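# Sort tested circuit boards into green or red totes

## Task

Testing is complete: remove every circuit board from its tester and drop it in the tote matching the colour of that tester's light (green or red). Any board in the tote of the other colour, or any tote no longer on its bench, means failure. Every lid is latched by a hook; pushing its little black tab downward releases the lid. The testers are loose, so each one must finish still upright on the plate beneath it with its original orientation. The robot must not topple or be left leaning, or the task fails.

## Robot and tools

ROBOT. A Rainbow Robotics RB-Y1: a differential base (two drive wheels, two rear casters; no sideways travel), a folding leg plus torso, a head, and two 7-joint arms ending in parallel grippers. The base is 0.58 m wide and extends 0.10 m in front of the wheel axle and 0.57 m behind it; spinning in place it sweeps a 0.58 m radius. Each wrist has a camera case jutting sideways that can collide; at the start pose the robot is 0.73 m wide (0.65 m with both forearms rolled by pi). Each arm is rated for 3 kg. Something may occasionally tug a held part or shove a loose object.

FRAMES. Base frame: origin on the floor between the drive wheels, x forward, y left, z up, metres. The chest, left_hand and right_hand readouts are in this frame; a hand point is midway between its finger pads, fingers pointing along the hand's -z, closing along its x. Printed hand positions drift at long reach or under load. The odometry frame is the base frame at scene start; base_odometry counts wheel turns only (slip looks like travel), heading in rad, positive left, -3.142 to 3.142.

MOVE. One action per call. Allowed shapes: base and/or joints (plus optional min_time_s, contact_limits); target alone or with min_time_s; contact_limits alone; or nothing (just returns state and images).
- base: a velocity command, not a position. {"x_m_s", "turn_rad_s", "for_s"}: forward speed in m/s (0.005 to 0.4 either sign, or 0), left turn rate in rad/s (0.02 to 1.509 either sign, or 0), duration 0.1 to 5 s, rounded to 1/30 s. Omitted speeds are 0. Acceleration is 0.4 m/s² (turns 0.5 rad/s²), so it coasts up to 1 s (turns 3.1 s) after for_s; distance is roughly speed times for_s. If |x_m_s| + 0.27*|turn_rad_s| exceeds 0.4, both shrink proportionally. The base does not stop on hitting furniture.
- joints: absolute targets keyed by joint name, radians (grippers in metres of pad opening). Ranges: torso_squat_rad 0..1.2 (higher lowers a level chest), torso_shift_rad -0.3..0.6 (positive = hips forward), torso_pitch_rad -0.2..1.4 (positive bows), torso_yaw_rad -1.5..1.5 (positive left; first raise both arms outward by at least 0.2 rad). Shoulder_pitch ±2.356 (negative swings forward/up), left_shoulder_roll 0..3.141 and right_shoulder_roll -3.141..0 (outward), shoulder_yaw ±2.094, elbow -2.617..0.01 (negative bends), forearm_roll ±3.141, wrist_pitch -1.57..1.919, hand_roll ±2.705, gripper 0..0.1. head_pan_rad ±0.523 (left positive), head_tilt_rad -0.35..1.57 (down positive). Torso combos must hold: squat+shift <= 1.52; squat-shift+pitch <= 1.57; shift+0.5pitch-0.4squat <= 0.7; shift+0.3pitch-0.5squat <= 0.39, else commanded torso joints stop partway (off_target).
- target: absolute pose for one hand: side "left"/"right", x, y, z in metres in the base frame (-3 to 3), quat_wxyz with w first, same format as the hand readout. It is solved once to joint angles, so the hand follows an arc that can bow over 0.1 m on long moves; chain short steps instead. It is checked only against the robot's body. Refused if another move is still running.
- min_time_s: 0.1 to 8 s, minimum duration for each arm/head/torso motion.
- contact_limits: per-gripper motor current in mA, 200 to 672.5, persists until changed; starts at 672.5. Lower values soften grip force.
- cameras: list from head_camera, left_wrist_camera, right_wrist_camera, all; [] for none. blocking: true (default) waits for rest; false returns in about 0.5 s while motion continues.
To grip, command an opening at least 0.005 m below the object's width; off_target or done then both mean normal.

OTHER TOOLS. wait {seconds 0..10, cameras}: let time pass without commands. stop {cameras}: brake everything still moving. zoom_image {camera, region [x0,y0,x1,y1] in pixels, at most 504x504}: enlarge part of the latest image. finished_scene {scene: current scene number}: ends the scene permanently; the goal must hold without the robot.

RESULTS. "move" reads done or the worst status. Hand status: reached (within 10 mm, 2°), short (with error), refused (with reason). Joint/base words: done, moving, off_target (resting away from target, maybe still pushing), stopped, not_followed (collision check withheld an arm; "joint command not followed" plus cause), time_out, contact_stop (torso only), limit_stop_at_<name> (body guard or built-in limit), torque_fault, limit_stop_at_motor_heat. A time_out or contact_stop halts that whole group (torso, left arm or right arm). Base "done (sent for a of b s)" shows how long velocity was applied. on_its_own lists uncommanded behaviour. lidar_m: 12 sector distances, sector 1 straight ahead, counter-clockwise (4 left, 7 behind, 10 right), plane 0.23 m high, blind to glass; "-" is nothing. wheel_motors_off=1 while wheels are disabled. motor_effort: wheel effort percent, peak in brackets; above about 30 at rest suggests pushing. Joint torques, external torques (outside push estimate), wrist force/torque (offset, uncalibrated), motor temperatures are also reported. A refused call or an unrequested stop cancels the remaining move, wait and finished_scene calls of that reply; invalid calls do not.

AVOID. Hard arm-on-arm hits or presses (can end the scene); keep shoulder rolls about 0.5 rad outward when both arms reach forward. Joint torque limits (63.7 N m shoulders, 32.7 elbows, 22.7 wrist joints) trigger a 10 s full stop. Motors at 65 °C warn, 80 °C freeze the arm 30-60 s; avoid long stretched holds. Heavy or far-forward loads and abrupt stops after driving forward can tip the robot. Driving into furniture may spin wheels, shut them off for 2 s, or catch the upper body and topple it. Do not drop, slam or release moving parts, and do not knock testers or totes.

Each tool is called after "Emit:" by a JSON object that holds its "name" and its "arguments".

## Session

Emit:
{"name": "move", "arguments": {}}

Scene clock: 0.00 s.
Joint torques (N m): no reading
External joint torques (N m): no reading
Motor temperatures (°C): left_arm=[29 31 29 32 38 34 40] | right_arm=[34 33 28 31 45 35 36]
Wrist force (N): no reading
Wrist torque (N m): no reading
Wrist force, peak (N): no reading
base_odometry: x=+0.000 y=+0.000 heading=+0.000
lidar_m: 2.87 2.44 2.86 2.64 2.50 2.56 1.98 1.87 2.24 2.26 2.13 2.18
base_status: not commanded
joint_positions: torso_squat_rad=+0.350 torso_shift_rad=+0.000 torso_pitch_rad=+0.000 torso_yaw_rad=+0.000 left_shoulder_pitch_rad=-0.001 left_shoulder_roll_rad=+0.031 left_shoulder_yaw_rad=-0.041 left_elbow_rad=-0.170 left_forearm_roll_rad=+0.033 left_wrist_pitch_rad=+0.032 left_hand_roll_rad=+0.039 left_gripper_m=+0.100 right_shoulder_pitch_rad=+0.036 right_shoulder_roll_rad=-0.008 right_shoulder_yaw_rad=-0.002 right_elbow_rad=-0.181 right_forearm_roll_rad=-0.038 right_wrist_pitch_rad=-0.031 right_hand_roll_rad=+0.012 right_gripper_m=+0.099 head_pan_rad=+0.000 head_tilt_rad=+0.400
joint_status: not commanded
wheel_motors_off: 0
motor_effort: left_wheel=+3 right_wheel=-2
chest: x=-0.2280 y=-0.0008 z=+1.2475 quat_wxyz=(+1.000, +0.000, +0.000, +0.000) (m; base frame)
left_hand: x=-0.1518 y=+0.2404 z=+0.5662 quat_wxyz=(+0.997, +0.012, -0.070, +0.014) (m; base frame)
right_hand: x=-0.1586 y=-0.2280 z=+0.5658 quat_wxyz=(+0.996, -0.004, -0.089, -0.020) (m; base frame)
pictures: head_camera, left_wrist_camera, right_wrist_camera
camera_calibration:
head_camera: T_world_to_cam=[[0.00558805, -0.998764, 0.0493946, -0.0729161], [-0.352742, -0.0481889, -0.934479, 1.33893], [0.935704, -0.0122016, -0.352575, 0.642059], [0, 0, 0, 1]] pos_world=[-0.128073, -0.000470119, 1.48118]
left_wrist_camera: T_world_to_cam=[[0.990967, 0.0426958, 0.127124, 0.0668803], [-0.0219463, -0.883548, 0.467825, -0.0215703], [0.132294, -0.46639, -0.874631, 0.696404], [0, 0, 0, 1]] pos_world=[-0.15888, 0.302882, 0.610686]
right_wrist_camera: T_world_to_cam=[[-0.979227, 0.0586123, -0.194112, -0.0296431], [-0.0323789, 0.899827, 0.435044, -0.0129038], [0.200166, 0.432292, -0.879237, 0.699438], [0, 0, 0, 1]] pos_world=[-0.169449, -0.289013, 0.614832]

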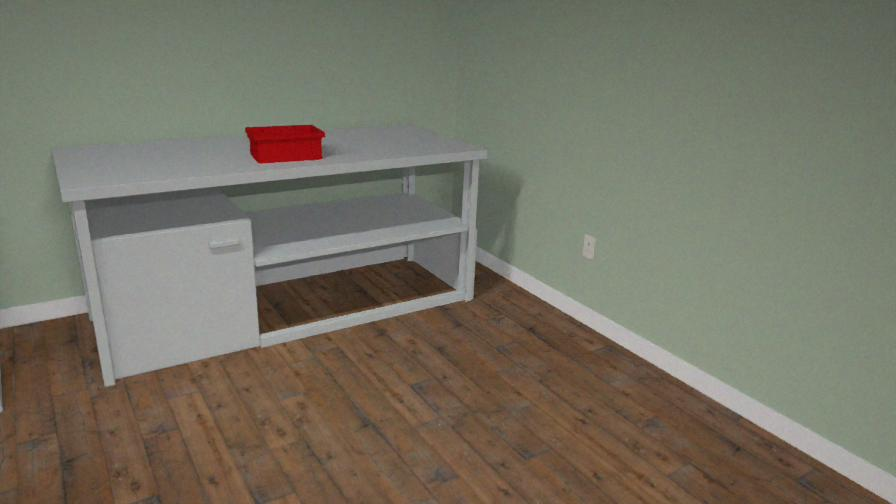

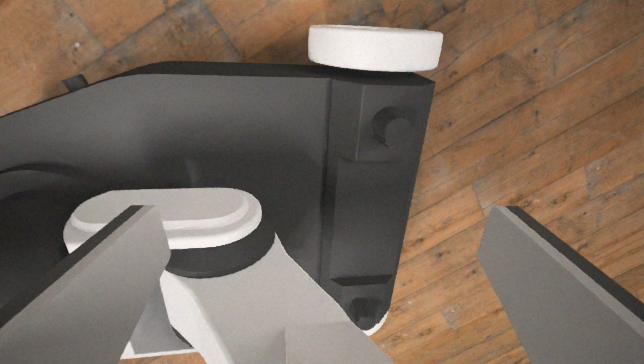

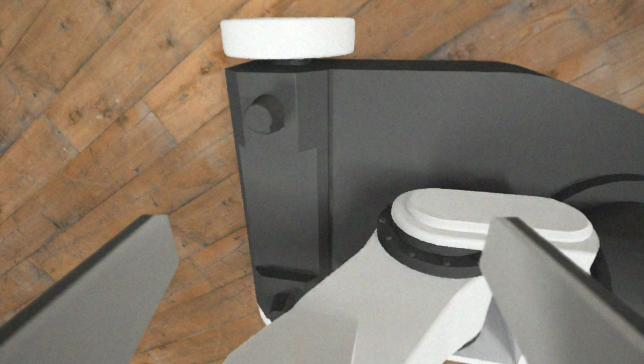

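Emit:
{"name": "move", "arguments": {"joints": {"torso_pitch_rad": 0.3, "left_shoulder_pitch_rad": 0.5, "left_shoulder_roll_rad": 0.25, "left_elbow_rad": -2.3, "right_shoulder_pitch_rad": 0.5, "right_shoulder_roll_rad": -0.25, "right_elbow_rad": -2.3, "left_gripper_m": 0.0, "right_gripper_m": 0.034, "head_tilt_rad": 0.05}, "base": {"turn_rad_s": 0.7, "for_s": 1.5}, "cameras": ["head_camera"]}}

Emit:
{"name": "move", "arguments": {"target": {"side": "left", "x": 0.15, "y": 0.3, "z": 1.1, "quat_wxyz": [1, 0, 0, 0]}, "cameras": []}}

Emit:
{"name": "move", "arguments": {"target": {"side": "right", "x": 0.15, "y": -0.3, "z": 1.1, "quat_wxyz": [1, 0, 0, 0]}, "cameras": []}}

Emit:
{"name": "move", "arguments": {"base": {"turn_rad_s": 0.7, "for_s": 1.5}, "cameras": ["head_camera"]}}

Emit:
{"name": "move", "arguments": {"base": {"turn_rad_s": 0.7, "for_s": 1.5}, "cameras": ["head_camera"]}}

Scene clock: 13.13 s.
Joint torques (N m): left_arm=[1.36 3.82 2.67 -8.98 0.16 -1.7 0.05] | right_arm=[3.14 -3.74 -2.95 -9.05 -0.01 -1.92 -0.02]
External joint torques (N m): left_arm=[-0.12 0.9 0.15 1.26 0.13 0.24 0.1] | right_arm=[0.86 0.1 0.23 1.54 -0.24 0.11 -0.08]
Motor temperatures (°C): left_arm=[29 31 29 32 38 34 40] | right_arm=[34 33 28 31 45 35 36]
Wrist force (N): left_arm=[-7.8 -1.1 -4.3] | right_arm=[-3.9 12.2 -6.8]
Wrist torque (N m): left_arm=[0.07 -0.76 -0.15] | right_arm=[-0.19 0.51 0.46]
Wrist force, peak (N): left_arm=[-4.6 -0.7 -9.8] | right_arm=[1.7 12.2 -12.5]
move: done
base_odometry: x=+0.000 y=+0.000 heading=+1.050
lidar_m: 2.85 2.64 2.50 2.56 1.97 1.85 2.24 2.26 2.14 2.19 2.87 2.44
base_status: done (sent for 1.5 of 1.5 s)
joint_positions: torso_squat_rad=+0.350 torso_shift_rad=+0.000 torso_pitch_rad=+0.300 torso_yaw_rad=+0.000 left_shoulder_pitch_rad=+0.500 left_shoulder_roll_rad=+0.250 left_shoulder_yaw_rad=-0.041 left_elbow_rad=-2.300 left_forearm_roll_rad=+0.033 left_wrist_pitch_rad=+0.032 left_hand_roll_rad=+0.039 left_gripper_m=+0.000 right_shoulder_pitch_rad=+0.500 right_shoulder_roll_rad=-0.250 right_shoulder_yaw_rad=-0.002 right_elbow_rad=-2.300 right_forearm_roll_rad=-0.038 right_wrist_pitch_rad=-0.031 right_hand_roll_rad=+0.012 right_gripper_m=+0.034 head_pan_rad=+0.000 head_tilt_rad=+0.050
joint_status: all done
wheel_motors_off: 0
motor_effort: left_wheel=+2(28) right_wheel=+4(29)
chest: x=-0.1366 y=-0.0007 z=+1.2337 quat_wxyz=(+0.989, +0.000, +0.149, +0.000) (m; base frame)
left_hand: x=+0.1959 y=+0.2674 z=+1.0302 quat_wxyz=(+0.739, +0.043, -0.668, -0.075) (m; base frame)
right_hand: x=+0.1976 y=-0.2827 z=+1.0483 quat_wxyz=(+0.713, -0.076, -0.691, +0.093) (m; base frame)
pictures: head_camera
camera_calibration:
head_camera: T_world_to_cam=[[0.0029831, -0.998762, 0.049645, -0.072778], [-0.305547, -0.0481814, -0.950957, 1.39038], [0.952172, -0.0123321, -0.305313, 0.425725], [0, 0, 0, 1]] pos_world=[0.0196809, -0.000447369, 1.45579]

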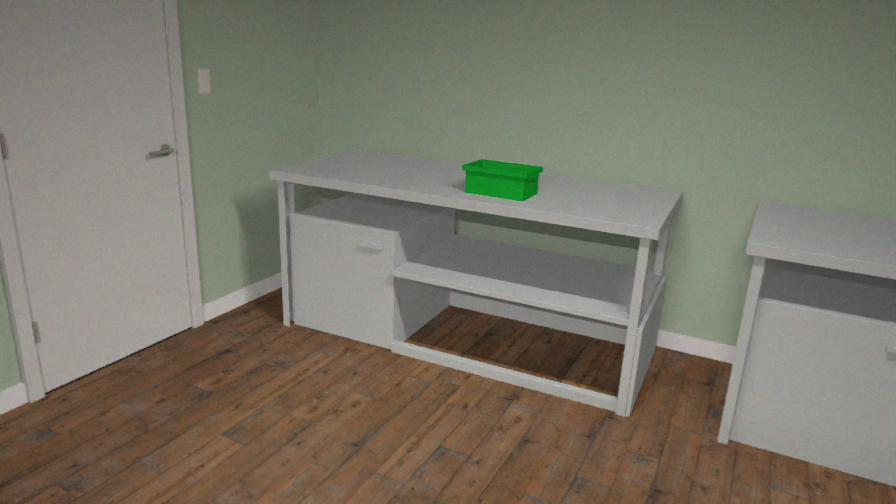

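Scene clock: 15.53 s.
Joint torques (N m): left_arm=[-8.09 -4.24 8.85 2.17 0.05 -0.22 -0.23] | right_arm=[2.47 -4.02 -2.67 -9.1 0.03 -1.94 0.14]
External joint torques (N m): left_arm=[1.39 0.29 0.36 0.24 0.02 -0.16 -0.23] | right_arm=[0.18 -0.17 0.5 1.49 -0.21 0.09 0.09]
Motor temperatures (°C): left_arm=[29 31 29 32 38 34 40] | right_arm=[34 33 28 32 45 35 36]
Wrist force (N): left_arm=[-2.1 0.0 -9.9] | right_arm=[-3.7 12.0 -6.9]
Wrist torque (N m): left_arm=[-0.04 -0.44 -0.19] | right_arm=[-0.17 0.53 0.47]
Wrist force, peak (N): left_arm=[-8.2 0.9 -7.9] | right_arm=[-3.3 12.8 -7.6]
move: done
base_odometry: x=+0.000 y=+0.000 heading=+1.050
lidar_m: 2.86 2.64 2.49 2.55 1.97 1.86 2.25 2.25 2.14 2.19 2.87 2.44
base_status: not commanded
joint_positions: torso_squat_rad=+0.350 torso_shift_rad=+0.000 torso_pitch_rad=+0.300 torso_yaw_rad=+0.000 left_shoulder_pitch_rad=+1.359 left_shoulder_roll_rad=+2.002 left_shoulder_yaw_rad=+1.614 left_elbow_rad=-2.295 left_forearm_roll_rad=+1.760 left_wrist_pitch_rad=+1.291 left_hand_roll_rad=+0.877 left_gripper_m=+0.000 right_shoulder_pitch_rad=+0.500 right_shoulder_roll_rad=-0.250 right_shoulder_yaw_rad=-0.002 right_elbow_rad=-2.300 right_forearm_roll_rad=-0.038 right_wrist_pitch_rad=-0.031 right_hand_roll_rad=+0.012 right_gripper_m=+0.034 head_pan_rad=+0.000 head_tilt_rad=+0.050
joint_status: all done
wheel_motors_off: 0
motor_effort: left_wheel=+2(3) right_wheel=+5(6)
chest: x=-0.1366 y=-0.0008 z=+1.2337 quat_wxyz=(+0.989, +0.000, +0.149, +0.000) (m; base frame)
left_hand: x=+0.1500 y=+0.2999 z=+1.1001 quat_wxyz=(+1.000, +0.000, +0.000, +0.000) (m; base frame)
left_hand_status: reached (checked arc, planned for 2.1 s): 0 mm and 0.0 deg off.
right_hand: x=+0.1976 y=-0.2828 z=+1.0482 quat_wxyz=(+0.713, -0.076, -0.691, +0.093) (m; base frame)
pictures: none
No camera images: "cameras" was empty.

Scene clock: 17.93 s.
Joint torques (N m): left_arm=[-8.32 -4.01 8.89 2.14 0.06 -0.22 -0.27] | right_arm=[-8.84 6.13 -9.18 2.34 0.3 -0.44 0.38]
External joint torques (N m): left_arm=[1.16 0.52 0.41 0.22 0.03 -0.16 -0.27] | right_arm=[1.38 1.16 -0.14 0.26 0.06 -0.42 0.38]
Motor temperatures (°C): left_arm=[29 31 29 32 38 34 40] | right_arm=[34 33 28 32 45 35 36]
Wrist force (N): left_arm=[-2.0 -0.1 -9.6] | right_arm=[2.0 11.2 -12.9]
Wrist torque (N m): left_arm=[-0.01 -0.41 -0.20] | right_arm=[-0.11 0.82 0.53]
Wrist force, peak (N): left_arm=[-2.0 0.1 -10.0] | right_arm=[1.5 11.5 -13.4]
move: done
base_odometry: x=+0.000 y=+0.000 heading=+1.050
lidar_m: 2.86 2.64 2.50 2.55 1.96 1.85 2.24 2.26 2.14 2.19 2.87 2.44
base_status: not commanded
joint_positions: torso_squat_rad=+0.350 torso_shift_rad=+0.000 torso_pitch_rad=+0.300 torso_yaw_rad=+0.000 left_shoulder_pitch_rad=+1.359 left_shoulder_roll_rad=+2.002 left_shoulder_yaw_rad=+1.614 left_elbow_rad=-2.295 left_forearm_roll_rad=+1.760 left_wrist_pitch_rad=+1.291 left_hand_roll_rad=+0.877 left_gripper_m=+0.000 right_shoulder_pitch_rad=+1.361 right_shoulder_roll_rad=-2.004 right_shoulder_yaw_rad=-1.622 right_elbow_rad=-2.301 right_forearm_roll_rad=-1.758 right_wrist_pitch_rad=+1.294 right_hand_roll_rad=-0.886 right_gripper_m=+0.034 head_pan_rad=+0.000 head_tilt_rad=+0.050
joint_status: all done
wheel_motors_off: 0
motor_effort: left_wheel=+2(3) right_wheel=+6(7)
chest: x=-0.1366 y=-0.0007 z=+1.2337 quat_wxyz=(+0.989, +0.000, +0.149, +0.000) (m; base frame)
left_hand: x=+0.1500 y=+0.3000 z=+1.1000 quat_wxyz=(+1.000, +0.000, +0.000, +0.000) (m; base frame)
right_hand: x=+0.1496 y=-0.2995 z=+1.1004 quat_wxyz=(+1.000, +0.000, -0.002, +0.000) (m; base frame)
right_hand_status: reached (checked arc, planned for 2.1 s): 1 mm and 0.2 deg off.
pictures: none
No camera images: "cameras" was empty.

Scene clock: 21.13 s.
Joint torques (N m): left_arm=[-8.38 -3.85 8.87 2.18 0.09 -0.28 -0.34] | right_arm=[-8.91 6.12 -9.35 2.51 0.3 -0.39 0.27]
External joint torques (N m): left_arm=[1.1 0.68 0.38 0.25 0.06 -0.22 -0.34] | right_arm=[1.32 1.15 -0.31 0.43 0.05 -0.38 0.27]
Motor temperatures (°C): left_arm=[29 31 29 32 38 34 40] | right_arm=[34 33 28 32 45 35 36]
Wrist force (N): left_arm=[-2.1 0.0 -9.5] | right_arm=[2.3 10.9 -13.2]
Wrist torque (N m): left_arm=[-0.03 -0.43 -0.20] | right_arm=[-0.07 0.86 0.53]
Wrist force, peak (N): left_arm=[-1.9 0.2 -9.9] | right_arm=[1.8 11.0 -13.6]
move: done
base_odometry: x=+0.000 y=+0.000 heading=+2.099
lidar_m: 2.50 2.55 1.97 1.85 2.24 2.25 2.13 2.18 2.87 2.45 2.86 2.63
base_status: done (sent for 1.5 of 1.5 s)
joint_positions: torso_squat_rad=+0.350 torso_shift_rad=+0.000 torso_pitch_rad=+0.300 torso_yaw_rad=+0.000 left_shoulder_pitch_rad=+1.359 left_shoulder_roll_rad=+2.002 left_shoulder_yaw_rad=+1.614 left_elbow_rad=-2.295 left_forearm_roll_rad=+1.760 left_wrist_pitch_rad=+1.291 left_hand_roll_rad=+0.877 left_gripper_m=+0.000 right_shoulder_pitch_rad=+1.361 right_shoulder_roll_rad=-2.004 right_shoulder_yaw_rad=-1.622 right_elbow_rad=-2.301 right_forearm_roll_rad=-1.758 right_wrist_pitch_rad=+1.294 right_hand_roll_rad=-0.886 right_gripper_m=+0.034 head_pan_rad=+0.000 head_tilt_rad=+0.050
joint_status: not commanded
wheel_motors_off: 0
motor_effort: left_wheel=+3(17) right_wheel=+4(25)
chest: x=-0.1366 y=-0.0007 z=+1.2337 quat_wxyz=(+0.989, +0.000, +0.149, +0.000) (m; base frame)
left_hand: x=+0.1500 y=+0.3000 z=+1.1000 quat_wxyz=(+1.000, +0.000, +0.000, +0.000) (m; base frame)
right_hand: x=+0.1496 y=-0.2995 z=+1.1004 quat_wxyz=(+1.000, +0.000, -0.002, +0.000) (m; base frame)
pictures: head_camera
camera_calibration:
head_camera: T_world_to_cam=[[0.00299052, -0.998759, 0.0497163, -0.0728226], [-0.305556, -0.0482514, -0.950951, 1.39038], [0.952169, -0.0123473, -0.305321, 0.42573], [0, 0, 0, 1]] pos_world=[0.0196891, -0.000387902, 1.45579]

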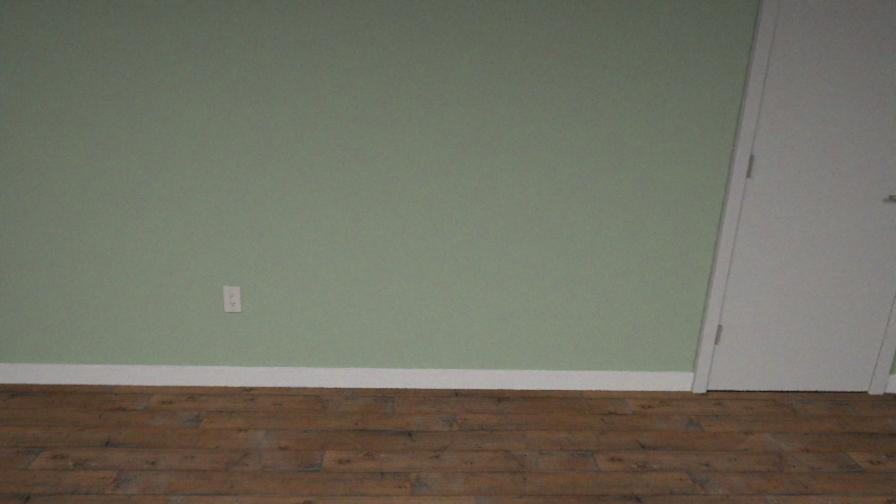

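Scene clock: 24.37 s.
Joint torques (N m): left_arm=[-8.38 -4.05 8.66 2.33 0.13 -0.23 -0.32] | right_arm=[-8.82 5.97 -9.22 2.29 0.3 -0.27 0.33]
External joint torques (N m): left_arm=[1.1 0.48 0.17 0.4 0.1 -0.17 -0.32] | right_arm=[1.41 1 -0.17 0.22 0.06 -0.25 0.33]
Motor temperatures (°C): left_arm=[29 31 29 32 38 34 40] | right_arm=[34 33 29 32 45 35 36]
Wrist force (N): left_arm=[-1.7 0.0 -9.4] | right_arm=[2.1 10.7 -13.0]
Wrist torque (N m): left_arm=[-0.05 -0.40 -0.19] | right_arm=[-0.05 0.85 0.55]
Wrist force, peak (N): left_arm=[-2.1 -0.3 -10.0] | right_arm=[2.2 11.1 -13.3]
move: done
base_odometry: x=+0.000 y=+0.000 heading=-3.134
lidar_m: 1.96 1.85 2.24 2.25 2.13 2.18 2.87 2.45 2.87 2.64 2.50 2.55
base_status: done (sent for 1.5 of 1.5 s)
joint_positions: torso_squat_rad=+0.350 torso_shift_rad=+0.000 torso_pitch_rad=+0.300 torso_yaw_rad=+0.000 left_shoulder_pitch_rad=+1.359 left_shoulder_roll_rad=+2.002 left_shoulder_yaw_rad=+1.614 left_elbow_rad=-2.295 left_forearm_roll_rad=+1.760 left_wrist_pitch_rad=+1.291 left_hand_roll_rad=+0.877 left_gripper_m=+0.000 right_shoulder_pitch_rad=+1.361 right_shoulder_roll_rad=-2.004 right_shoulder_yaw_rad=-1.622 right_elbow_rad=-2.301 right_forearm_roll_rad=-1.758 right_wrist_pitch_rad=+1.294 right_hand_roll_rad=-0.886 right_gripper_m=+0.034 head_pan_rad=+0.000 head_tilt_rad=+0.050
joint_status: not commanded
wheel_motors_off: 0
motor_effort: left_wheel=+3(19) right_wheel=+4(24)
chest: x=-0.1366 y=-0.0007 z=+1.2337 quat_wxyz=(+0.989, +0.000, +0.149, +0.000) (m; base frame)
left_hand: x=+0.1500 y=+0.3000 z=+1.1000 quat_wxyz=(+1.000, +0.000, +0.000, +0.000) (m; base frame)
right_hand: x=+0.1496 y=-0.2995 z=+1.1004 quat_wxyz=(+1.000, +0.000, -0.002, +0.000) (m; base frame)
pictures: head_camera
camera_calibration:
head_camera: T_world_to_cam=[[0.00298323, -0.998759, 0.0497077, -0.072816], [-0.305557, -0.048241, -0.950951, 1.39038], [0.952169, -0.0123516, -0.305321, 0.42573], [0, 0, 0, 1]] pos_world=[0.0196889, -0.000394069, 1.45579]

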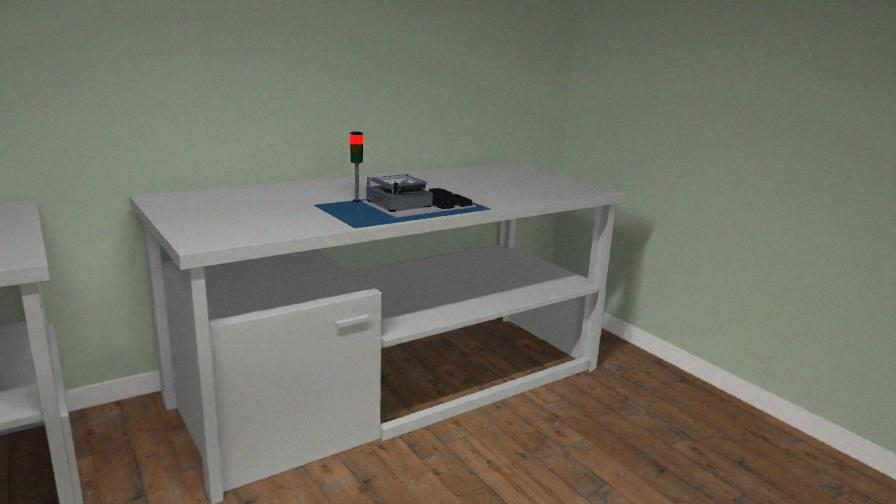

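Emit:
{"name": "move", "arguments": {"base": {"turn_rad_s": -0.3, "for_s": 0.5}, "cameras": []}}

Emit:
{"name": "move", "arguments": {"base": {"x_m_s": 0.35, "for_s": 4.4}, "cameras": []}}

Emit:
{"name": "move", "arguments": {"base": {"turn_rad_s": 0.677, "for_s": 1.0}, "cameras": []}}

Emit:
{"name": "move", "arguments": {"joints": {"head_tilt_rad": 0.5}, "cameras": ["head_camera"]}}

Scene clock: 47.80 s.
Joint torques (N m): left_arm=[-8.35 -3.96 8.7 2.25 0.17 -0.16 -0.17] | right_arm=[-8.96 6.25 -9.16 2.39 0.27 -0.28 0.34]
External joint torques (N m): left_arm=[1.13 0.57 0.21 0.32 0.14 -0.1 -0.17] | right_arm=[1.27 1.28 -0.11 0.31 0.03 -0.26 0.34]
Motor temperatures (°C): left_arm=[29 31 29 32 38 34 40] | right_arm=[35 33 29 32 45 35 36]
Wrist force (N): left_arm=[-1.9 0.1 -9.6] | right_arm=[2.0 10.8 -13.0]
Wrist torque (N m): left_arm=[-0.05 -0.42 -0.20] | right_arm=[-0.07 0.83 0.52]
Wrist force, peak (N): left_arm=[-2.0 -0.1 -10.0] | right_arm=[1.9 11.2 -13.2]
move: done
base_odometry: x=+0.000 y=+0.000 heading=+3.024
lidar_m: 2.07 1.85 2.23 2.33 2.13 2.14 2.58 2.45 2.47 2.77 2.50 2.51
base_status: done (sent for 0.5 of 0.5 s)
joint_positions: torso_squat_rad=+0.350 torso_shift_rad=+0.000 torso_pitch_rad=+0.300 torso_yaw_rad=+0.000 left_shoulder_pitch_rad=+1.359 left_shoulder_roll_rad=+2.002 left_shoulder_yaw_rad=+1.614 left_elbow_rad=-2.295 left_forearm_roll_rad=+1.760 left_wrist_pitch_rad=+1.291 left_hand_roll_rad=+0.877 left_gripper_m=+0.000 right_shoulder_pitch_rad=+1.361 right_shoulder_roll_rad=-2.004 right_shoulder_yaw_rad=-1.622 right_elbow_rad=-2.301 right_forearm_roll_rad=-1.758 right_wrist_pitch_rad=+1.294 right_hand_roll_rad=-0.886 right_gripper_m=+0.034 head_pan_rad=+0.000 head_tilt_rad=+0.050
joint_status: not commanded
wheel_motors_off: 0
motor_effort: left_wheel=-1(15) right_wheel=-4(21)
chest: x=-0.1366 y=-0.0007 z=+1.2337 quat_wxyz=(+0.989, +0.000, +0.149, +0.000) (m; base frame)
left_hand: x=+0.1500 y=+0.3000 z=+1.1000 quat_wxyz=(+1.000, +0.000, +0.000, +0.000) (m; base frame)
right_hand: x=+0.1496 y=-0.2995 z=+1.1004 quat_wxyz=(+1.000, +0.000, -0.002, +0.000) (m; base frame)
pictures: none
No camera images: "cameras" was empty.

Scene clock: 53.63 s.
Joint torques (N m): left_arm=[-8.32 -4.09 8.78 2.21 0.16 -0.13 -0.31] | right_arm=[-8.78 5.59 -9.24 2.09 0.21 -0.27 0.33]
External joint torques (N m): left_arm=[1.16 0.44 0.29 0.28 0.13 -0.07 -0.31] | right_arm=[1.44 0.63 -0.19 0.02 -0.03 -0.25 0.33]
Motor temperatures (°C): left_arm=[29 31 29 32 38 34 40] | right_arm=[35 33 29 32 45 35 36]
Wrist force (N): left_arm=[-1.9 0.1 -9.4] | right_arm=[1.9 11.0 -12.8]
Wrist torque (N m): left_arm=[-0.06 -0.41 -0.19] | right_arm=[-0.08 0.82 0.54]
Wrist force, peak (N): left_arm=[-1.8 0.0 -10.0] | right_arm=[2.0 11.4 -13.1]
move: done
base_odometry: x=-1.530 y=+0.180 heading=+3.025
lidar_m: 1.31 0.70 0.70 0.84 2.28 3.15 3.80 3.66 2.67 1.67 1.50 1.28
base_status: done (sent for 4.4 of 4.4 s)
joint_positions: torso_squat_rad=+0.350 torso_shift_rad=+0.000 torso_pitch_rad=+0.300 torso_yaw_rad=+0.000 left_shoulder_pitch_rad=+1.359 left_shoulder_roll_rad=+2.002 left_shoulder_yaw_rad=+1.614 left_elbow_rad=-2.295 left_forearm_roll_rad=+1.760 left_wrist_pitch_rad=+1.291 left_hand_roll_rad=+0.877 left_gripper_m=+0.000 right_shoulder_pitch_rad=+1.361 right_shoulder_roll_rad=-2.004 right_shoulder_yaw_rad=-1.622 right_elbow_rad=-2.301 right_forearm_roll_rad=-1.758 right_wrist_pitch_rad=+1.294 right_hand_roll_rad=-0.886 right_gripper_m=+0.034 head_pan_rad=+0.000 head_tilt_rad=+0.050
joint_status: not commanded
wheel_motors_off: 0
motor_effort: left_wheel=+4(33) right_wheel=-6(24)
chest: x=-0.1366 y=-0.0007 z=+1.2337 quat_wxyz=(+0.989, +0.000, +0.149, +0.000) (m; base frame)
left_hand: x=+0.1499 y=+0.3000 z=+1.1001 quat_wxyz=(+1.000, +0.000, +0.000, +0.000) (m; base frame)
right_hand: x=+0.1496 y=-0.2995 z=+1.1004 quat_wxyz=(+1.000, +0.000, -0.002, +0.000) (m; base frame)
pictures: none
No camera images: "cameras" was empty.

Scene clock: 55.93 s.
Joint torques (N m): left_arm=[-8.36 -4.18 8.75 2.22 0.2 -0.17 -0.29] | right_arm=[-8.77 5.5 -9.19 2.21 0.14 -0.18 0.32]
External joint torques (N m): left_arm=[1.12 0.35 0.26 0.3 0.18 -0.11 -0.29] | right_arm=[1.45 0.54 -0.15 0.14 -0.11 -0.16 0.32]
Motor temperatures (°C): left_arm=[29 31 29 32 38 34 40] | right_arm=[35 33 29 32 45 35 36]
Wrist force (N): left_arm=[-2.1 -0.2 -9.6] | right_arm=[2.4 11.2 -13.0]
Wrist torque (N m): left_arm=[-0.02 -0.43 -0.18] | right_arm=[-0.12 0.87 0.53]
Wrist force, peak (N): left_arm=[-1.9 0.0 -9.9] | right_arm=[2.2 11.4 -13.0]
move: done
base_odometry: x=-1.530 y=+0.180 heading=-2.759
lidar_m: 0.70 0.70 0.83 2.28 3.14 3.74 3.65 2.77 1.70 1.50 1.29 1.28
base_status: done (sent for 1 of 1 s)
joint_positions: torso_squat_rad=+0.350 torso_shift_rad=+0.000 torso_pitch_rad=+0.300 torso_yaw_rad=+0.000 left_shoulder_pitch_rad=+1.359 left_shoulder_roll_rad=+2.002 left_shoulder_yaw_rad=+1.614 left_elbow_rad=-2.295 left_forearm_roll_rad=+1.760 left_wrist_pitch_rad=+1.291 left_hand_roll_rad=+0.877 left_gripper_m=+0.000 right_shoulder_pitch_rad=+1.361 right_shoulder_roll_rad=-2.004 right_shoulder_yaw_rad=-1.622 right_elbow_rad=-2.301 right_forearm_roll_rad=-1.758 right_wrist_pitch_rad=+1.294 right_hand_roll_rad=-0.886 right_gripper_m=+0.034 head_pan_rad=+0.000 head_tilt_rad=+0.050
joint_status: not commanded
wheel_motors_off: 0
motor_effort: left_wheel=+0(25) right_wheel=+1(21)
chest: x=-0.1366 y=-0.0007 z=+1.2337 quat_wxyz=(+0.989, +0.000, +0.149, +0.000) (m; base frame)
left_hand: x=+0.1499 y=+0.3000 z=+1.1001 quat_wxyz=(+1.000, +0.000, +0.000, +0.000) (m; base frame)
right_hand: x=+0.1496 y=-0.2996 z=+1.1004 quat_wxyz=(+1.000, +0.000, -0.002, +0.000) (m; base frame)
pictures: none
No camera images: "cameras" was empty.

Scene clock: 56.90 s.
Joint torques (N m): left_arm=[-8.2 -4.11 8.85 2.26 0.12 -0.21 -0.21] | right_arm=[-8.82 5.41 -9.13 2.15 0.16 -0.2 0.35]
External joint torques (N m): left_arm=[1.28 0.42 0.37 0.33 0.09 -0.15 -0.21] | right_arm=[1.4 0.45 -0.09 0.08 -0.08 -0.18 0.35]
Motor temperatures (°C): left_arm=[29 31 29 32 38 34 40] | right_arm=[35 33 29 31 45 35 36]
Wrist force (N): left_arm=[-2.0 0.4 -9.6] | right_arm=[2.0 10.8 -12.7]
Wrist torque (N m): left_arm=[-0.09 -0.42 -0.19] | right_arm=[-0.06 0.85 0.55]
Wrist force, peak (N): left_arm=[-1.7 -0.1 -9.8] | right_arm=[1.9 11.2 -13.0]
move: done
base_odometry: x=-1.530 y=+0.180 heading=-2.759
lidar_m: 0.70 0.69 0.83 2.28 3.14 3.75 3.66 2.77 1.70 1.50 1.28 1.29
base_status: not commanded
joint_positions: torso_squat_rad=+0.350 torso_shift_rad=+0.000 torso_pitch_rad=+0.300 torso_yaw_rad=+0.000 left_shoulder_pitch_rad=+1.359 left_shoulder_roll_rad=+2.002 left_shoulder_yaw_rad=+1.614 left_elbow_rad=-2.295 left_forearm_roll_rad=+1.760 left_wrist_pitch_rad=+1.291 left_hand_roll_rad=+0.877 left_gripper_m=+0.000 right_shoulder_pitch_rad=+1.361 right_shoulder_roll_rad=-2.004 right_shoulder_yaw_rad=-1.622 right_elbow_rad=-2.301 right_forearm_roll_rad=-1.758 right_wrist_pitch_rad=+1.294 right_hand_roll_rad=-0.886 right_gripper_m=+0.034 head_pan_rad=+0.000 head_tilt_rad=+0.500
joint_status: all done
wheel_motors_off: 0
motor_effort: left_wheel=-1(2) right_wheel=+1(2)
chest: x=-0.1366 y=-0.0007 z=+1.2337 quat_wxyz=(+0.989, +0.000, +0.149, +0.000) (m; base frame)
left_hand: x=+0.1499 y=+0.3000 z=+1.1001 quat_wxyz=(+1.000, +0.000, +0.000, +0.000) (m; base frame)
right_hand: x=+0.1496 y=-0.2996 z=+1.1004 quat_wxyz=(+1.000, +0.000, -0.002, +0.000) (m; base frame)
pictures: head_camera
camera_calibration:
head_camera: T_world_to_cam=[[0.0246736, -0.998757, 0.043311, -0.0625484], [-0.688713, -0.0483851, -0.723418, 1.04602], [0.724614, -0.0119795, -0.689051, 0.957157], [0, 0, 0, 1]] pos_world=[0.0283793, -0.000392791, 1.41895]

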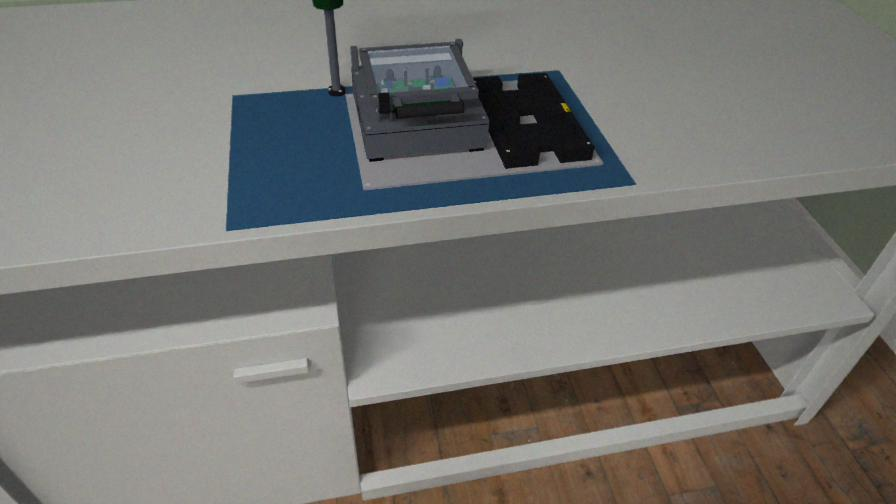

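Emit:
{"name": "move", "arguments": {"base": {"turn_rad_s": -0.3, "for_s": 0.5}, "cameras": []}}

Emit:
{"name": "move", "arguments": {"base": {"x_m_s": 0.3, "for_s": 1.3}, "cameras": []}}

Emit:
{"name": "move", "arguments": {"base": {"turn_rad_s": 0.393, "for_s": 1.0}, "joints": {"head_tilt_rad": 0.75}, "cameras": ["head_camera"]}}

Scene clock: 77.97 s.
Joint torques (N m): left_arm=[-8.47 -3.97 8.98 2.22 0.15 -0.29 -0.24] | right_arm=[-8.91 5.57 -8.94 2.15 0.18 -0.16 0.31]
External joint torques (N m): left_arm=[1.01 0.56 0.5 0.29 0.13 -0.23 -0.24] | right_arm=[1.31 0.61 0.11 0.07 -0.07 -0.15 0.31]
Motor temperatures (°C): left_arm=[29 31 29 32 38 34 40] | right_arm=[35 33 29 31 45 35 36]
Wrist force (N): left_arm=[-2.1 -0.1 -9.7] | right_arm=[2.0 10.9 -12.9]
Wrist torque (N m): left_arm=[-0.03 -0.43 -0.18] | right_arm=[-0.07 0.84 0.53]
Wrist force, peak (N): left_arm=[-1.9 -0.1 -10.1] | right_arm=[2.1 11.4 -13.4]
move: done
base_odometry: x=-1.530 y=+0.180 heading=-2.883
lidar_m: 1.36 0.70 0.77 2.27 3.13 3.48 3.66 3.42 1.83 1.50 1.49 1.28
base_status: done (sent for 0.5 of 0.5 s)
joint_positions: torso_squat_rad=+0.350 torso_shift_rad=+0.000 torso_pitch_rad=+0.300 torso_yaw_rad=+0.000 left_shoulder_pitch_rad=+1.359 left_shoulder_roll_rad=+2.002 left_shoulder_yaw_rad=+1.614 left_elbow_rad=-2.295 left_forearm_roll_rad=+1.760 left_wrist_pitch_rad=+1.291 left_hand_roll_rad=+0.877 left_gripper_m=+0.000 right_shoulder_pitch_rad=+1.361 right_shoulder_roll_rad=-2.004 right_shoulder_yaw_rad=-1.622 right_elbow_rad=-2.301 right_forearm_roll_rad=-1.758 right_wrist_pitch_rad=+1.294 right_hand_roll_rad=-0.886 right_gripper_m=+0.034 head_pan_rad=+0.000 head_tilt_rad=+0.500
joint_status: not commanded
wheel_motors_off: 0
motor_effort: left_wheel=-1(15) right_wheel=-4(20)
chest: x=-0.1366 y=-0.0007 z=+1.2337 quat_wxyz=(+0.989, +0.000, +0.149, +0.000) (m; base frame)
left_hand: x=+0.1499 y=+0.3000 z=+1.1001 quat_wxyz=(+1.000, +0.000, +0.000, +0.000) (m; base frame)
right_hand: x=+0.1496 y=-0.2995 z=+1.1004 quat_wxyz=(+1.000, +0.000, -0.002, +0.000) (m; base frame)
pictures: none
No camera images: "cameras" was empty.

Scene clock: 80.37 s.
Joint torques (N m): left_arm=[-8.43 -4.01 8.76 2.31 0.17 -0.15 -0.24] | right_arm=[-8.69 5.49 -9.2 2.05 0.07 -0.13 0.31]
External joint torques (N m): left_arm=[1.05 0.52 0.28 0.38 0.14 -0.09 -0.24] | right_arm=[1.54 0.52 -0.16 -0.02 -0.17 -0.11 0.31]
Motor temperatures (°C): left_arm=[29 31 29 32 38 34 40] | right_arm=[35 33 29 31 45 35 36]
Wrist force (N): left_arm=[-2.0 0.1 -9.5] | right_arm=[2.2 10.9 -12.9]
Wrist torque (N m): left_arm=[-0.04 -0.42 -0.19] | right_arm=[-0.09 0.86 0.52]
Wrist force, peak (N): left_arm=[-2.3 0.0 -9.9] | right_arm=[2.0 11.2 -13.3]
move: done
base_odometry: x=-1.907 y=+0.080 heading=-2.883
lidar_m: 0.99 0.36 0.37 0.57 3.25 3.63 4.04 3.14 1.66 1.37 1.00 1.08
base_status: done (sent for 1.3 of 1.3 s)
joint_positions: torso_squat_rad=+0.350 torso_shift_rad=+0.000 torso_pitch_rad=+0.300 torso_yaw_rad=+0.000 left_shoulder_pitch_rad=+1.359 left_shoulder_roll_rad=+2.002 left_shoulder_yaw_rad=+1.614 left_elbow_rad=-2.295 left_forearm_roll_rad=+1.760 left_wrist_pitch_rad=+1.291 left_hand_roll_rad=+0.877 left_gripper_m=+0.000 right_shoulder_pitch_rad=+1.361 right_shoulder_roll_rad=-2.004 right_shoulder_yaw_rad=-1.622 right_elbow_rad=-2.301 right_forearm_roll_rad=-1.758 right_wrist_pitch_rad=+1.294 right_hand_roll_rad=-0.886 right_gripper_m=+0.034 head_pan_rad=+0.000 head_tilt_rad=+0.500
joint_status: not commanded
wheel_motors_off: 0
motor_effort: left_wheel=+3(33) right_wheel=-7(25)
chest: x=-0.1366 y=-0.0007 z=+1.2337 quat_wxyz=(+0.989, +0.000, +0.149, +0.000) (m; base frame)
left_hand: x=+0.1500 y=+0.3000 z=+1.1000 quat_wxyz=(+1.000, +0.000, +0.000, +0.000) (m; base frame)
right_hand: x=+0.1497 y=-0.2996 z=+1.1004 quat_wxyz=(+1.000, +0.000, -0.002, +0.000) (m; base frame)
pictures: none
No camera images: "cameras" was empty.

Scene clock: 82.43 s.
Joint torques (N m): left_arm=[-8.15 -4.21 8.83 2.2 0.2 -0.17 -0.28] | right_arm=[-8.93 5.44 -9.03 1.95 0.14 -0.18 0.36]
External joint torques (N m): left_arm=[1.33 0.32 0.34 0.27 0.18 -0.11 -0.28] | right_arm=[1.29 0.47 0.02 -0.12 -0.1 -0.16 0.36]
Motor temperatures (°C): left_arm=[29 31 29 32 38 34 40] | right_arm=[35 33 29 31 45 35 36]
Wrist force (N): left_arm=[-1.7 0.2 -9.5] | right_arm=[2.0 11.1 -12.7]
Wrist torque (N m): left_arm=[-0.05 -0.39 -0.20] | right_arm=[-0.11 0.83 0.51]
Wrist force, peak (N): left_arm=[-2.1 -0.1 -9.9] | right_arm=[1.9 11.3 -13.3]
move: done
base_odometry: x=-1.907 y=+0.080 heading=-2.490
lidar_m: 0.48 0.36 0.49 2.31 3.44 4.14 3.99 1.85 1.41 1.38 1.00 1.01
base_status: done (sent for 1 of 1 s)
joint_positions: torso_squat_rad=+0.350 torso_shift_rad=+0.000 torso_pitch_rad=+0.300 torso_yaw_rad=+0.000 left_shoulder_pitch_rad=+1.359 left_shoulder_roll_rad=+2.002 left_shoulder_yaw_rad=+1.614 left_elbow_rad=-2.295 left_forearm_roll_rad=+1.760 left_wrist_pitch_rad=+1.291 left_hand_roll_rad=+0.877 left_gripper_m=+0.000 right_shoulder_pitch_rad=+1.361 right_shoulder_roll_rad=-2.004 right_shoulder_yaw_rad=-1.622 right_elbow_rad=-2.301 right_forearm_roll_rad=-1.758 right_wrist_pitch_rad=+1.294 right_hand_roll_rad=-0.886 right_gripper_m=+0.034 head_pan_rad=+0.000 head_tilt_rad=+0.750
joint_status: all done
wheel_motors_off: 0
motor_effort: left_wheel=-1(25) right_wheel=+2(21)
chest: x=-0.1366 y=-0.0007 z=+1.2337 quat_wxyz=(+0.989, +0.000, +0.149, +0.000) (m; base frame)
left_hand: x=+0.1500 y=+0.3000 z=+1.1000 quat_wxyz=(+1.000, +0.000, +0.000, +0.000) (m; base frame)
right_hand: x=+0.1497 y=-0.2996 z=+1.1004 quat_wxyz=(+1.000, +0.000, -0.002, +0.000) (m; base frame)
pictures: head_camera
camera_calibration:
head_camera: T_world_to_cam=[[0.0348383, -0.998751, 0.0358131, -0.0513371], [-0.846284, -0.0485431, -0.530516, 0.763538], [0.531592, -0.0118258, -0.846918, 1.17015], [0, 0, 0, 1]] pos_world=[0.0259185, -0.000370583, 1.39793]

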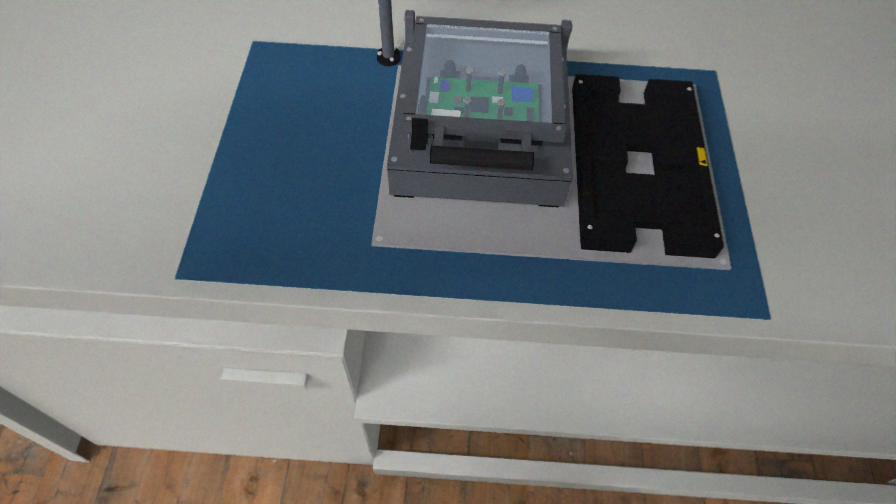

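Emit:
{"name": "move", "arguments": {"base": {"turn_rad_s": -0.2, "for_s": 0.2}, "cameras": []}}

Emit:
{"name": "move", "arguments": {"base": {"x_m_s": 0.1, "for_s": 1.2}, "cameras": []}}

Emit:
{"name": "move", "arguments": {"target": {"side": "left", "x": 0.22, "y": 0.24, "z": 1.1, "quat_wxyz": [0.995, -0.098, 0, 0]}, "cameras": []}}

Emit:
{"name": "move", "arguments": {"target": {"side": "right", "x": 0.265, "y": -0.037, "z": 1.06, "quat_wxyz": [0.985, 0.173, 0, 0]}}}

Scene clock: 95.77 s.
Joint torques (N m): left_arm=[-8.6 -3.92 8.86 2.22 0.17 -0.16 -0.19] | right_arm=[-8.78 5.43 -8.83 2.01 0.14 -0.17 0.27]
External joint torques (N m): left_arm=[0.88 0.61 0.37 0.29 0.14 -0.1 -0.19] | right_arm=[1.44 0.46 0.22 -0.06 -0.1 -0.15 0.27]
Motor temperatures (°C): left_arm=[29 31 29 32 38 34 40] | right_arm=[35 33 29 31 45 35 36]
Wrist force (N): left_arm=[-1.9 -0.3 -9.8] | right_arm=[2.1 10.7 -12.8]
Wrist torque (N m): left_arm=[-0.03 -0.41 -0.19] | right_arm=[-0.06 0.85 0.53]
Wrist force, peak (N): left_arm=[-2.1 -0.1 -10.0] | right_arm=[2.4 11.3 -13.2]
move: done
base_odometry: x=-1.907 y=+0.080 heading=-2.510
lidar_m: 0.52 0.37 0.48 2.31 3.42 4.15 3.99 1.89 1.42 1.37 1.00 1.01
base_status: done (sent for 0.2 of 0.2 s)
joint_positions: torso_squat_rad=+0.350 torso_shift_rad=+0.000 torso_pitch_rad=+0.300 torso_yaw_rad=+0.000 left_shoulder_pitch_rad=+1.359 left_shoulder_roll_rad=+2.002 left_shoulder_yaw_rad=+1.614 left_elbow_rad=-2.295 left_forearm_roll_rad=+1.760 left_wrist_pitch_rad=+1.291 left_hand_roll_rad=+0.877 left_gripper_m=+0.000 right_shoulder_pitch_rad=+1.361 right_shoulder_roll_rad=-2.004 right_shoulder_yaw_rad=-1.622 right_elbow_rad=-2.301 right_forearm_roll_rad=-1.758 right_wrist_pitch_rad=+1.294 right_hand_roll_rad=-0.886 right_gripper_m=+0.034 head_pan_rad=+0.000 head_tilt_rad=+0.750
joint_status: not commanded
wheel_motors_off: 0
motor_effort: left_wheel=-1(15) right_wheel=+0(10)
chest: x=-0.1366 y=-0.0007 z=+1.2337 quat_wxyz=(+0.989, +0.000, +0.149, +0.000) (m; base frame)
left_hand: x=+0.1500 y=+0.3000 z=+1.1000 quat_wxyz=(+1.000, +0.000, +0.000, +0.000) (m; base frame)
right_hand: x=+0.1497 y=-0.2996 z=+1.1004 quat_wxyz=(+1.000, +0.000, -0.002, +0.000) (m; base frame)
pictures: none
No camera images: "cameras" was empty.

Scene clock: 97.50 s.
Joint torques (N m): left_arm=[-8.55 -4 8.98 2.14 0.17 -0.18 -0.26] | right_arm=[-8.84 5.29 -9.02 2.04 0.12 -0.19 0.36]
External joint torques (N m): left_arm=[0.93 0.53 0.5 0.22 0.14 -0.12 -0.26] | right_arm=[1.39 0.32 0.02 -0.03 -0.12 -0.17 0.36]
Motor temperatures (°C): left_arm=[29 31 29 32 38 34 40] | right_arm=[35 33 29 31 45 35 36]
Wrist force (N): left_arm=[-1.8 -0.1 -9.8] | right_arm=[1.9 11.0 -13.0]
Wrist torque (N m): left_arm=[-0.03 -0.40 -0.19] | right_arm=[-0.07 0.82 0.52]
Wrist force, peak (N): left_arm=[-1.7 -0.1 -9.8] | right_arm=[1.9 11.2 -13.2]
move: done
base_odometry: x=-2.003 y=+0.009 heading=-2.510
lidar_m: 0.51 0.25 0.30 0.75 3.41 4.26 4.12 1.89 1.43 0.98 1.03 0.89
base_status: done (sent for 1.2 of 1.2 s)
joint_positions: torso_squat_rad=+0.350 torso_shift_rad=+0.000 torso_pitch_rad=+0.300 torso_yaw_rad=+0.000 left_shoulder_pitch_rad=+1.359 left_shoulder_roll_rad=+2.002 left_shoulder_yaw_rad=+1.614 left_elbow_rad=-2.295 left_forearm_roll_rad=+1.760 left_wrist_pitch_rad=+1.291 left_hand_roll_rad=+0.877 left_gripper_m=+0.000 right_shoulder_pitch_rad=+1.361 right_shoulder_roll_rad=-2.004 right_shoulder_yaw_rad=-1.622 right_elbow_rad=-2.301 right_forearm_roll_rad=-1.758 right_wrist_pitch_rad=+1.294 right_hand_roll_rad=-0.886 right_gripper_m=+0.034 head_pan_rad=+0.000 head_tilt_rad=+0.750
joint_status: not commanded
wheel_motors_off: 0
motor_effort: left_wheel=+2(28) right_wheel=-6(26)
chest: x=-0.1365 y=-0.0007 z=+1.2337 quat_wxyz=(+0.989, +0.000, +0.149, +0.000) (m; base frame)
left_hand: x=+0.1500 y=+0.3000 z=+1.1000 quat_wxyz=(+1.000, +0.000, +0.000, +0.000) (m; base frame)
right_hand: x=+0.1497 y=-0.2996 z=+1.1003 quat_wxyz=(+1.000, +0.000, -0.002, +0.000) (m; base frame)
pictures: none
No camera images: "cameras" was empty.

Scene clock: 98.50 s.
Joint torques (N m): left_arm=[-12.41 -5.12 10.42 2.46 0.32 -0.28 0.01] | right_arm=[-8.79 5.36 -8.98 1.91 0.08 -0.1 0.38]
External joint torques (N m): left_arm=[1.25 0.74 0.68 0.46 0.04 0.05 0.01] | right_arm=[1.44 0.39 0.07 -0.17 -0.16 -0.08 0.38]
Motor temperatures (°C): left_arm=[29 31 29 32 38 34 40] | right_arm=[35 33 29 31 45 35 36]
Wrist force (N): left_arm=[-1.9 1.4 -9.5] | right_arm=[2.3 10.7 -12.9]
Wrist torque (N m): left_arm=[-0.13 -0.41 -0.18] | right_arm=[-0.05 0.86 0.51]
Wrist force, peak (N): left_arm=[-1.7 1.4 -10.1] | right_arm=[2.3 11.2 -13.3]
move: done
base_odometry: x=-2.003 y=+0.009 heading=-2.509
lidar_m: 0.51 0.26 0.30 0.76 3.42 4.27 4.12 1.89 1.42 0.98 1.02 0.90
base_status: not commanded
joint_positions: torso_squat_rad=+0.350 torso_shift_rad=+0.000 torso_pitch_rad=+0.300 torso_yaw_rad=+0.000 left_shoulder_pitch_rad=+1.360 left_shoulder_roll_rad=+2.239 left_shoulder_yaw_rad=+1.631 left_elbow_rad=-2.003 left_forearm_roll_rad=+1.916 left_wrist_pitch_rad=+1.181 left_hand_roll_rad=+0.778 left_gripper_m=+0.000 right_shoulder_pitch_rad=+1.361 right_shoulder_roll_rad=-2.004 right_shoulder_yaw_rad=-1.622 right_elbow_rad=-2.301 right_forearm_roll_rad=-1.758 right_wrist_pitch_rad=+1.293 right_hand_roll_rad=-0.886 right_gripper_m=+0.034 head_pan_rad=+0.000 head_tilt_rad=+0.750
joint_status: all done
wheel_motors_off: 0
motor_effort: left_wheel=+4(6) right_wheel=-5(6)
chest: x=-0.1366 y=-0.0007 z=+1.2337 quat_wxyz=(+0.989, +0.000, +0.149, +0.000) (m; base frame)
left_hand: x=+0.2199 y=+0.2399 z=+1.1001 quat_wxyz=(+0.995, -0.098, +0.000, +0.000) (m; base frame)
left_hand_status: reached (checked arc, planned for 0.6 s): 0 mm and 0.0 deg off.
right_hand: x=+0.1497 y=-0.2996 z=+1.1004 quat_wxyz=(+1.000, +0.000, -0.002, +0.000) (m; base frame)
pictures: none
No camera images: "cameras" was empty.

Scene clock: 100.33 s.
Joint torques (N m): left_arm=[-12.34 -5.34 10.3 2.35 0.34 -0.25 0.08] | right_arm=[-20.54 8.64 -10.86 1.73 -0.36 -0.43 -0.03]
External joint torques (N m): left_arm=[1.32 0.52 0.56 0.35 0.07 0.09 0.08] | right_arm=[0.86 1.08 0.26 0.45 -0.33 0.21 -0.03]
Motor temperatures (°C): left_arm=[29 31 29 32 38 34 40] | right_arm=[35 33 29 31 45 35 36]
Wrist force (N): left_arm=[-1.8 1.1 -9.3] | right_arm=[2.3 9.0 -12.6]
Wrist torque (N m): left_arm=[-0.11 -0.39 -0.17] | right_arm=[0.01 0.83 0.55]
Wrist force, peak (N): left_arm=[-1.8 0.9 -9.9] | right_arm=[2.2 11.0 -13.0]
move: done
base_odometry: x=-2.003 y=+0.009 heading=-2.509
lidar_m: 0.51 0.25 0.31 0.76 3.42 4.27 4.12 1.89 1.43 0.99 1.03 0.90
base_status: not commanded
joint_positions: torso_squat_rad=+0.350 torso_shift_rad=+0.000 torso_pitch_rad=+0.300 torso_yaw_rad=+0.000 left_shoulder_pitch_rad=+1.360 left_shoulder_roll_rad=+2.239 left_shoulder_yaw_rad=+1.631 left_elbow_rad=-2.003 left_forearm_roll_rad=+1.916 left_wrist_pitch_rad=+1.181 left_hand_roll_rad=+0.778 left_gripper_m=+0.000 right_shoulder_pitch_rad=+1.330 right_shoulder_roll_rad=-2.850 right_shoulder_yaw_rad=-1.639 right_elbow_rad=-1.728 right_forearm_roll_rad=-1.828 right_wrist_pitch_rad=+0.991 right_hand_roll_rad=-1.108 right_gripper_m=+0.034 head_pan_rad=+0.000 head_tilt_rad=+0.750
joint_status: all done
wheel_motors_off: 0
motor_effort: left_wheel=+6(7) right_wheel=-6(7)
chest: x=-0.1366 y=-0.0007 z=+1.2337 quat_wxyz=(+0.989, +0.000, +0.149, +0.000) (m; base frame)
left_hand: x=+0.2199 y=+0.2400 z=+1.1001 quat_wxyz=(+0.995, -0.098, +0.000, +0.000) (m; base frame)
right_hand: x=+0.2646 y=-0.0369 z=+1.0602 quat_wxyz=(+0.985, +0.173, -0.001, +0.000) (m; base frame)
right_hand_status: reached (checked arc, planned for 1.2 s): 0 mm and 0.1 deg off.
pictures: head_camera, left_wrist_camera, right_wrist_camera
camera_calibration:
head_camera: T_world_to_cam=[[0.034872, -0.998751, 0.0357872, -0.0513063], [-0.846251, -0.0485586, -0.530566, 0.763584], [0.531641, -0.011783, -0.846888, 1.17013], [0, 0, 0, 1]] pos_world=[0.0258818, -0.000375962, 1.39794]
left_wrist_camera: T_world_to_cam=[[0.999812, 0.0128415, -0.0145181, -0.208275], [0.0191932, -0.760352, 0.649228, -0.501737], [-0.00270186, -0.649385, -0.760455, 1.06205], [0, 0, 0, 1]] pos_world=[0.220736, 0.310859, 1.13036]
right_wrist_camera: T_world_to_cam=[[-0.999616, 0.0254518, -0.0109597, 0.279521], [0.0096467, 0.690369, 0.723393, -0.710834], [0.0259779, 0.723009, -0.69035, 0.823437], [0, 0, 0, 1]] pos_world=[0.26488, -0.111729, 1.08574]

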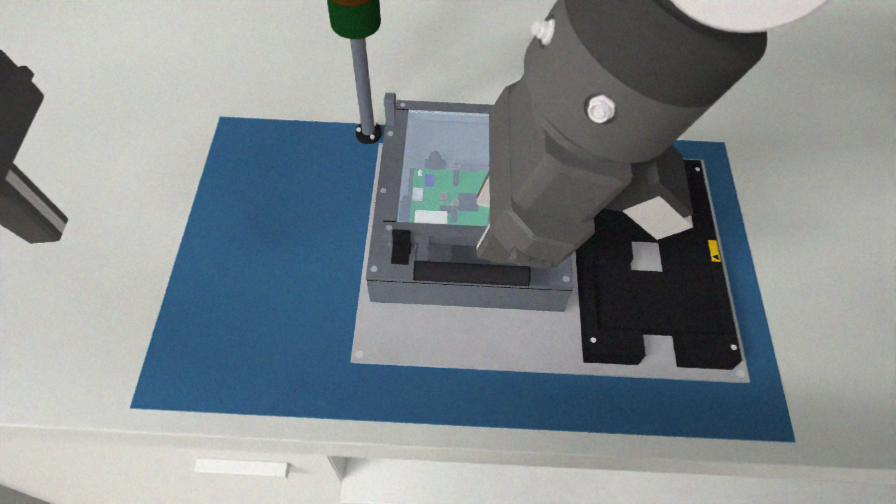

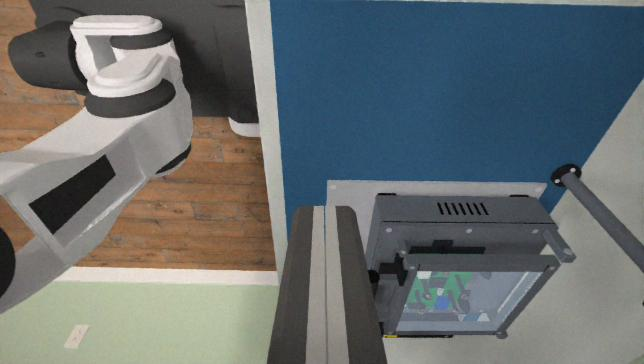

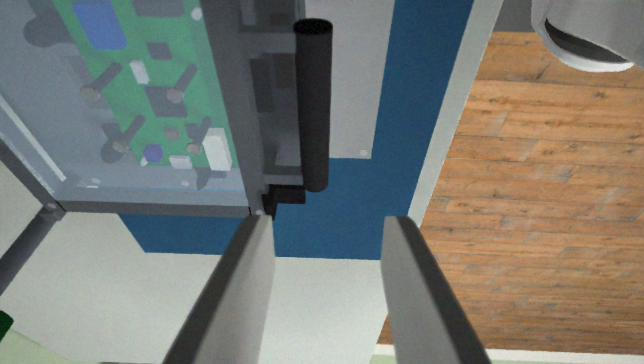

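Emit:
{"name": "move", "arguments": {"target": {"side": "right", "x": 0.2705, "y": -0.038, "z": 1.0, "quat_wxyz": [0.985, 0.173, 0, 0]}, "cameras": ["right_wrist_camera"]}}

Emit:
{"name": "zoom_image", "arguments": {"camera": "right_wrist_camera", "region": [160, 0, 480, 300]}}

Scene clock: 112.40 s.
Joint torques (N m): left_arm=[-12.42 -5.49 10.3 2.36 0.38 -0.28 0.12] | right_arm=[-21.07 7.81 -10.42 1.02 -0.23 -0.52 0.12]
External joint torques (N m): left_arm=[1.24 0.38 0.56 0.36 0.11 0.05 0.12] | right_arm=[0.81 -0.02 0.41 0.49 -0.19 0.11 0.11]
Motor temperatures (°C): left_arm=[29 31 30 32 38 34 40] | right_arm=[35 34 29 31 45 35 36]
Wrist force (N): left_arm=[-1.8 1.2 -9.4] | right_arm=[2.3 8.8 -12.7]
Wrist torque (N m): left_arm=[-0.10 -0.39 -0.17] | right_arm=[0.03 0.85 0.53]
Wrist force, peak (N): left_arm=[-2.0 1.3 -9.7] | right_arm=[2.6 8.4 -13.7]
move: done
base_odometry: x=-2.003 y=+0.009 heading=-2.509
lidar_m: 0.51 0.25 0.30 0.75 3.41 4.26 4.12 1.89 1.42 0.98 1.03 0.90
base_status: not commanded
joint_positions: torso_squat_rad=+0.350 torso_shift_rad=+0.000 torso_pitch_rad=+0.300 torso_yaw_rad=+0.000 left_shoulder_pitch_rad=+1.360 left_shoulder_roll_rad=+2.239 left_shoulder_yaw_rad=+1.631 left_elbow_rad=-2.003 left_forearm_roll_rad=+1.916 left_wrist_pitch_rad=+1.181 left_hand_roll_rad=+0.778 left_gripper_m=+0.000 right_shoulder_pitch_rad=+1.431 right_shoulder_roll_rad=-2.925 right_shoulder_yaw_rad=-1.581 right_elbow_rad=-1.646 right_forearm_roll_rad=-1.754 right_wrist_pitch_rad=+0.893 right_hand_roll_rad=-1.067 right_gripper_m=+0.034 head_pan_rad=+0.000 head_tilt_rad=+0.750
joint_status: all done
wheel_motors_off: 0
motor_effort: left_wheel=+6(7) right_wheel=-6(7)
chest: x=-0.1366 y=-0.0007 z=+1.2337 quat_wxyz=(+0.989, +0.000, +0.149, +0.000) (m; base frame)
left_hand: x=+0.2199 y=+0.2400 z=+1.1001 quat_wxyz=(+0.995, -0.098, +0.000, +0.000) (m; base frame)
right_hand: x=+0.2702 y=-0.0383 z=+1.0003 quat_wxyz=(+0.985, +0.173, -0.001, +0.000) (m; base frame)
right_hand_status: reached (checked arc, planned for 0.4 s): 1 mm and 0.1 deg off.
pictures: right_wrist_camera
camera_calibration:
right_wrist_camera: T_world_to_cam=[[-0.999629, 0.0253168, -0.0100002, 0.283498], [0.0102688, 0.690974, 0.722807, -0.666143], [0.025209, 0.722436, -0.690978, 0.783727], [0, 0, 0, 1]] pos_world=[0.270477, -0.113083, 1.02587]

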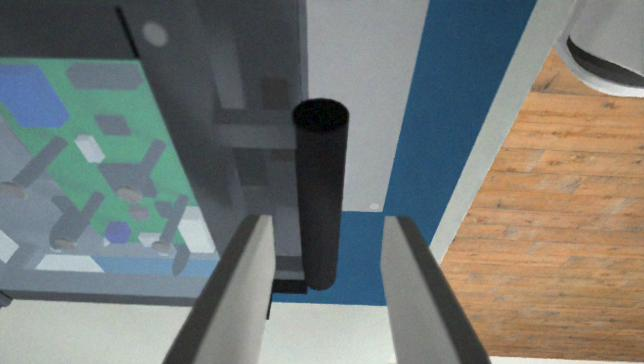

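Scaled by 1.575 from the camera's 644x364 image, which has a finer 1265x715 frame.

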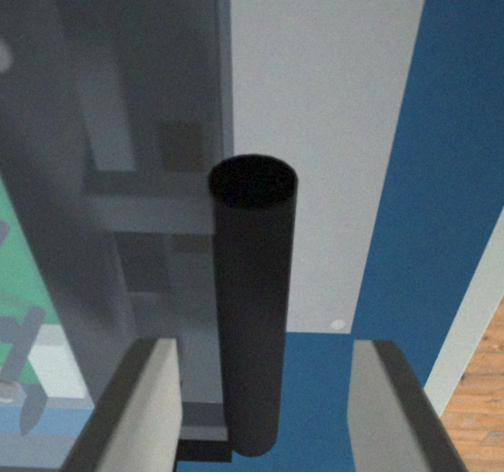

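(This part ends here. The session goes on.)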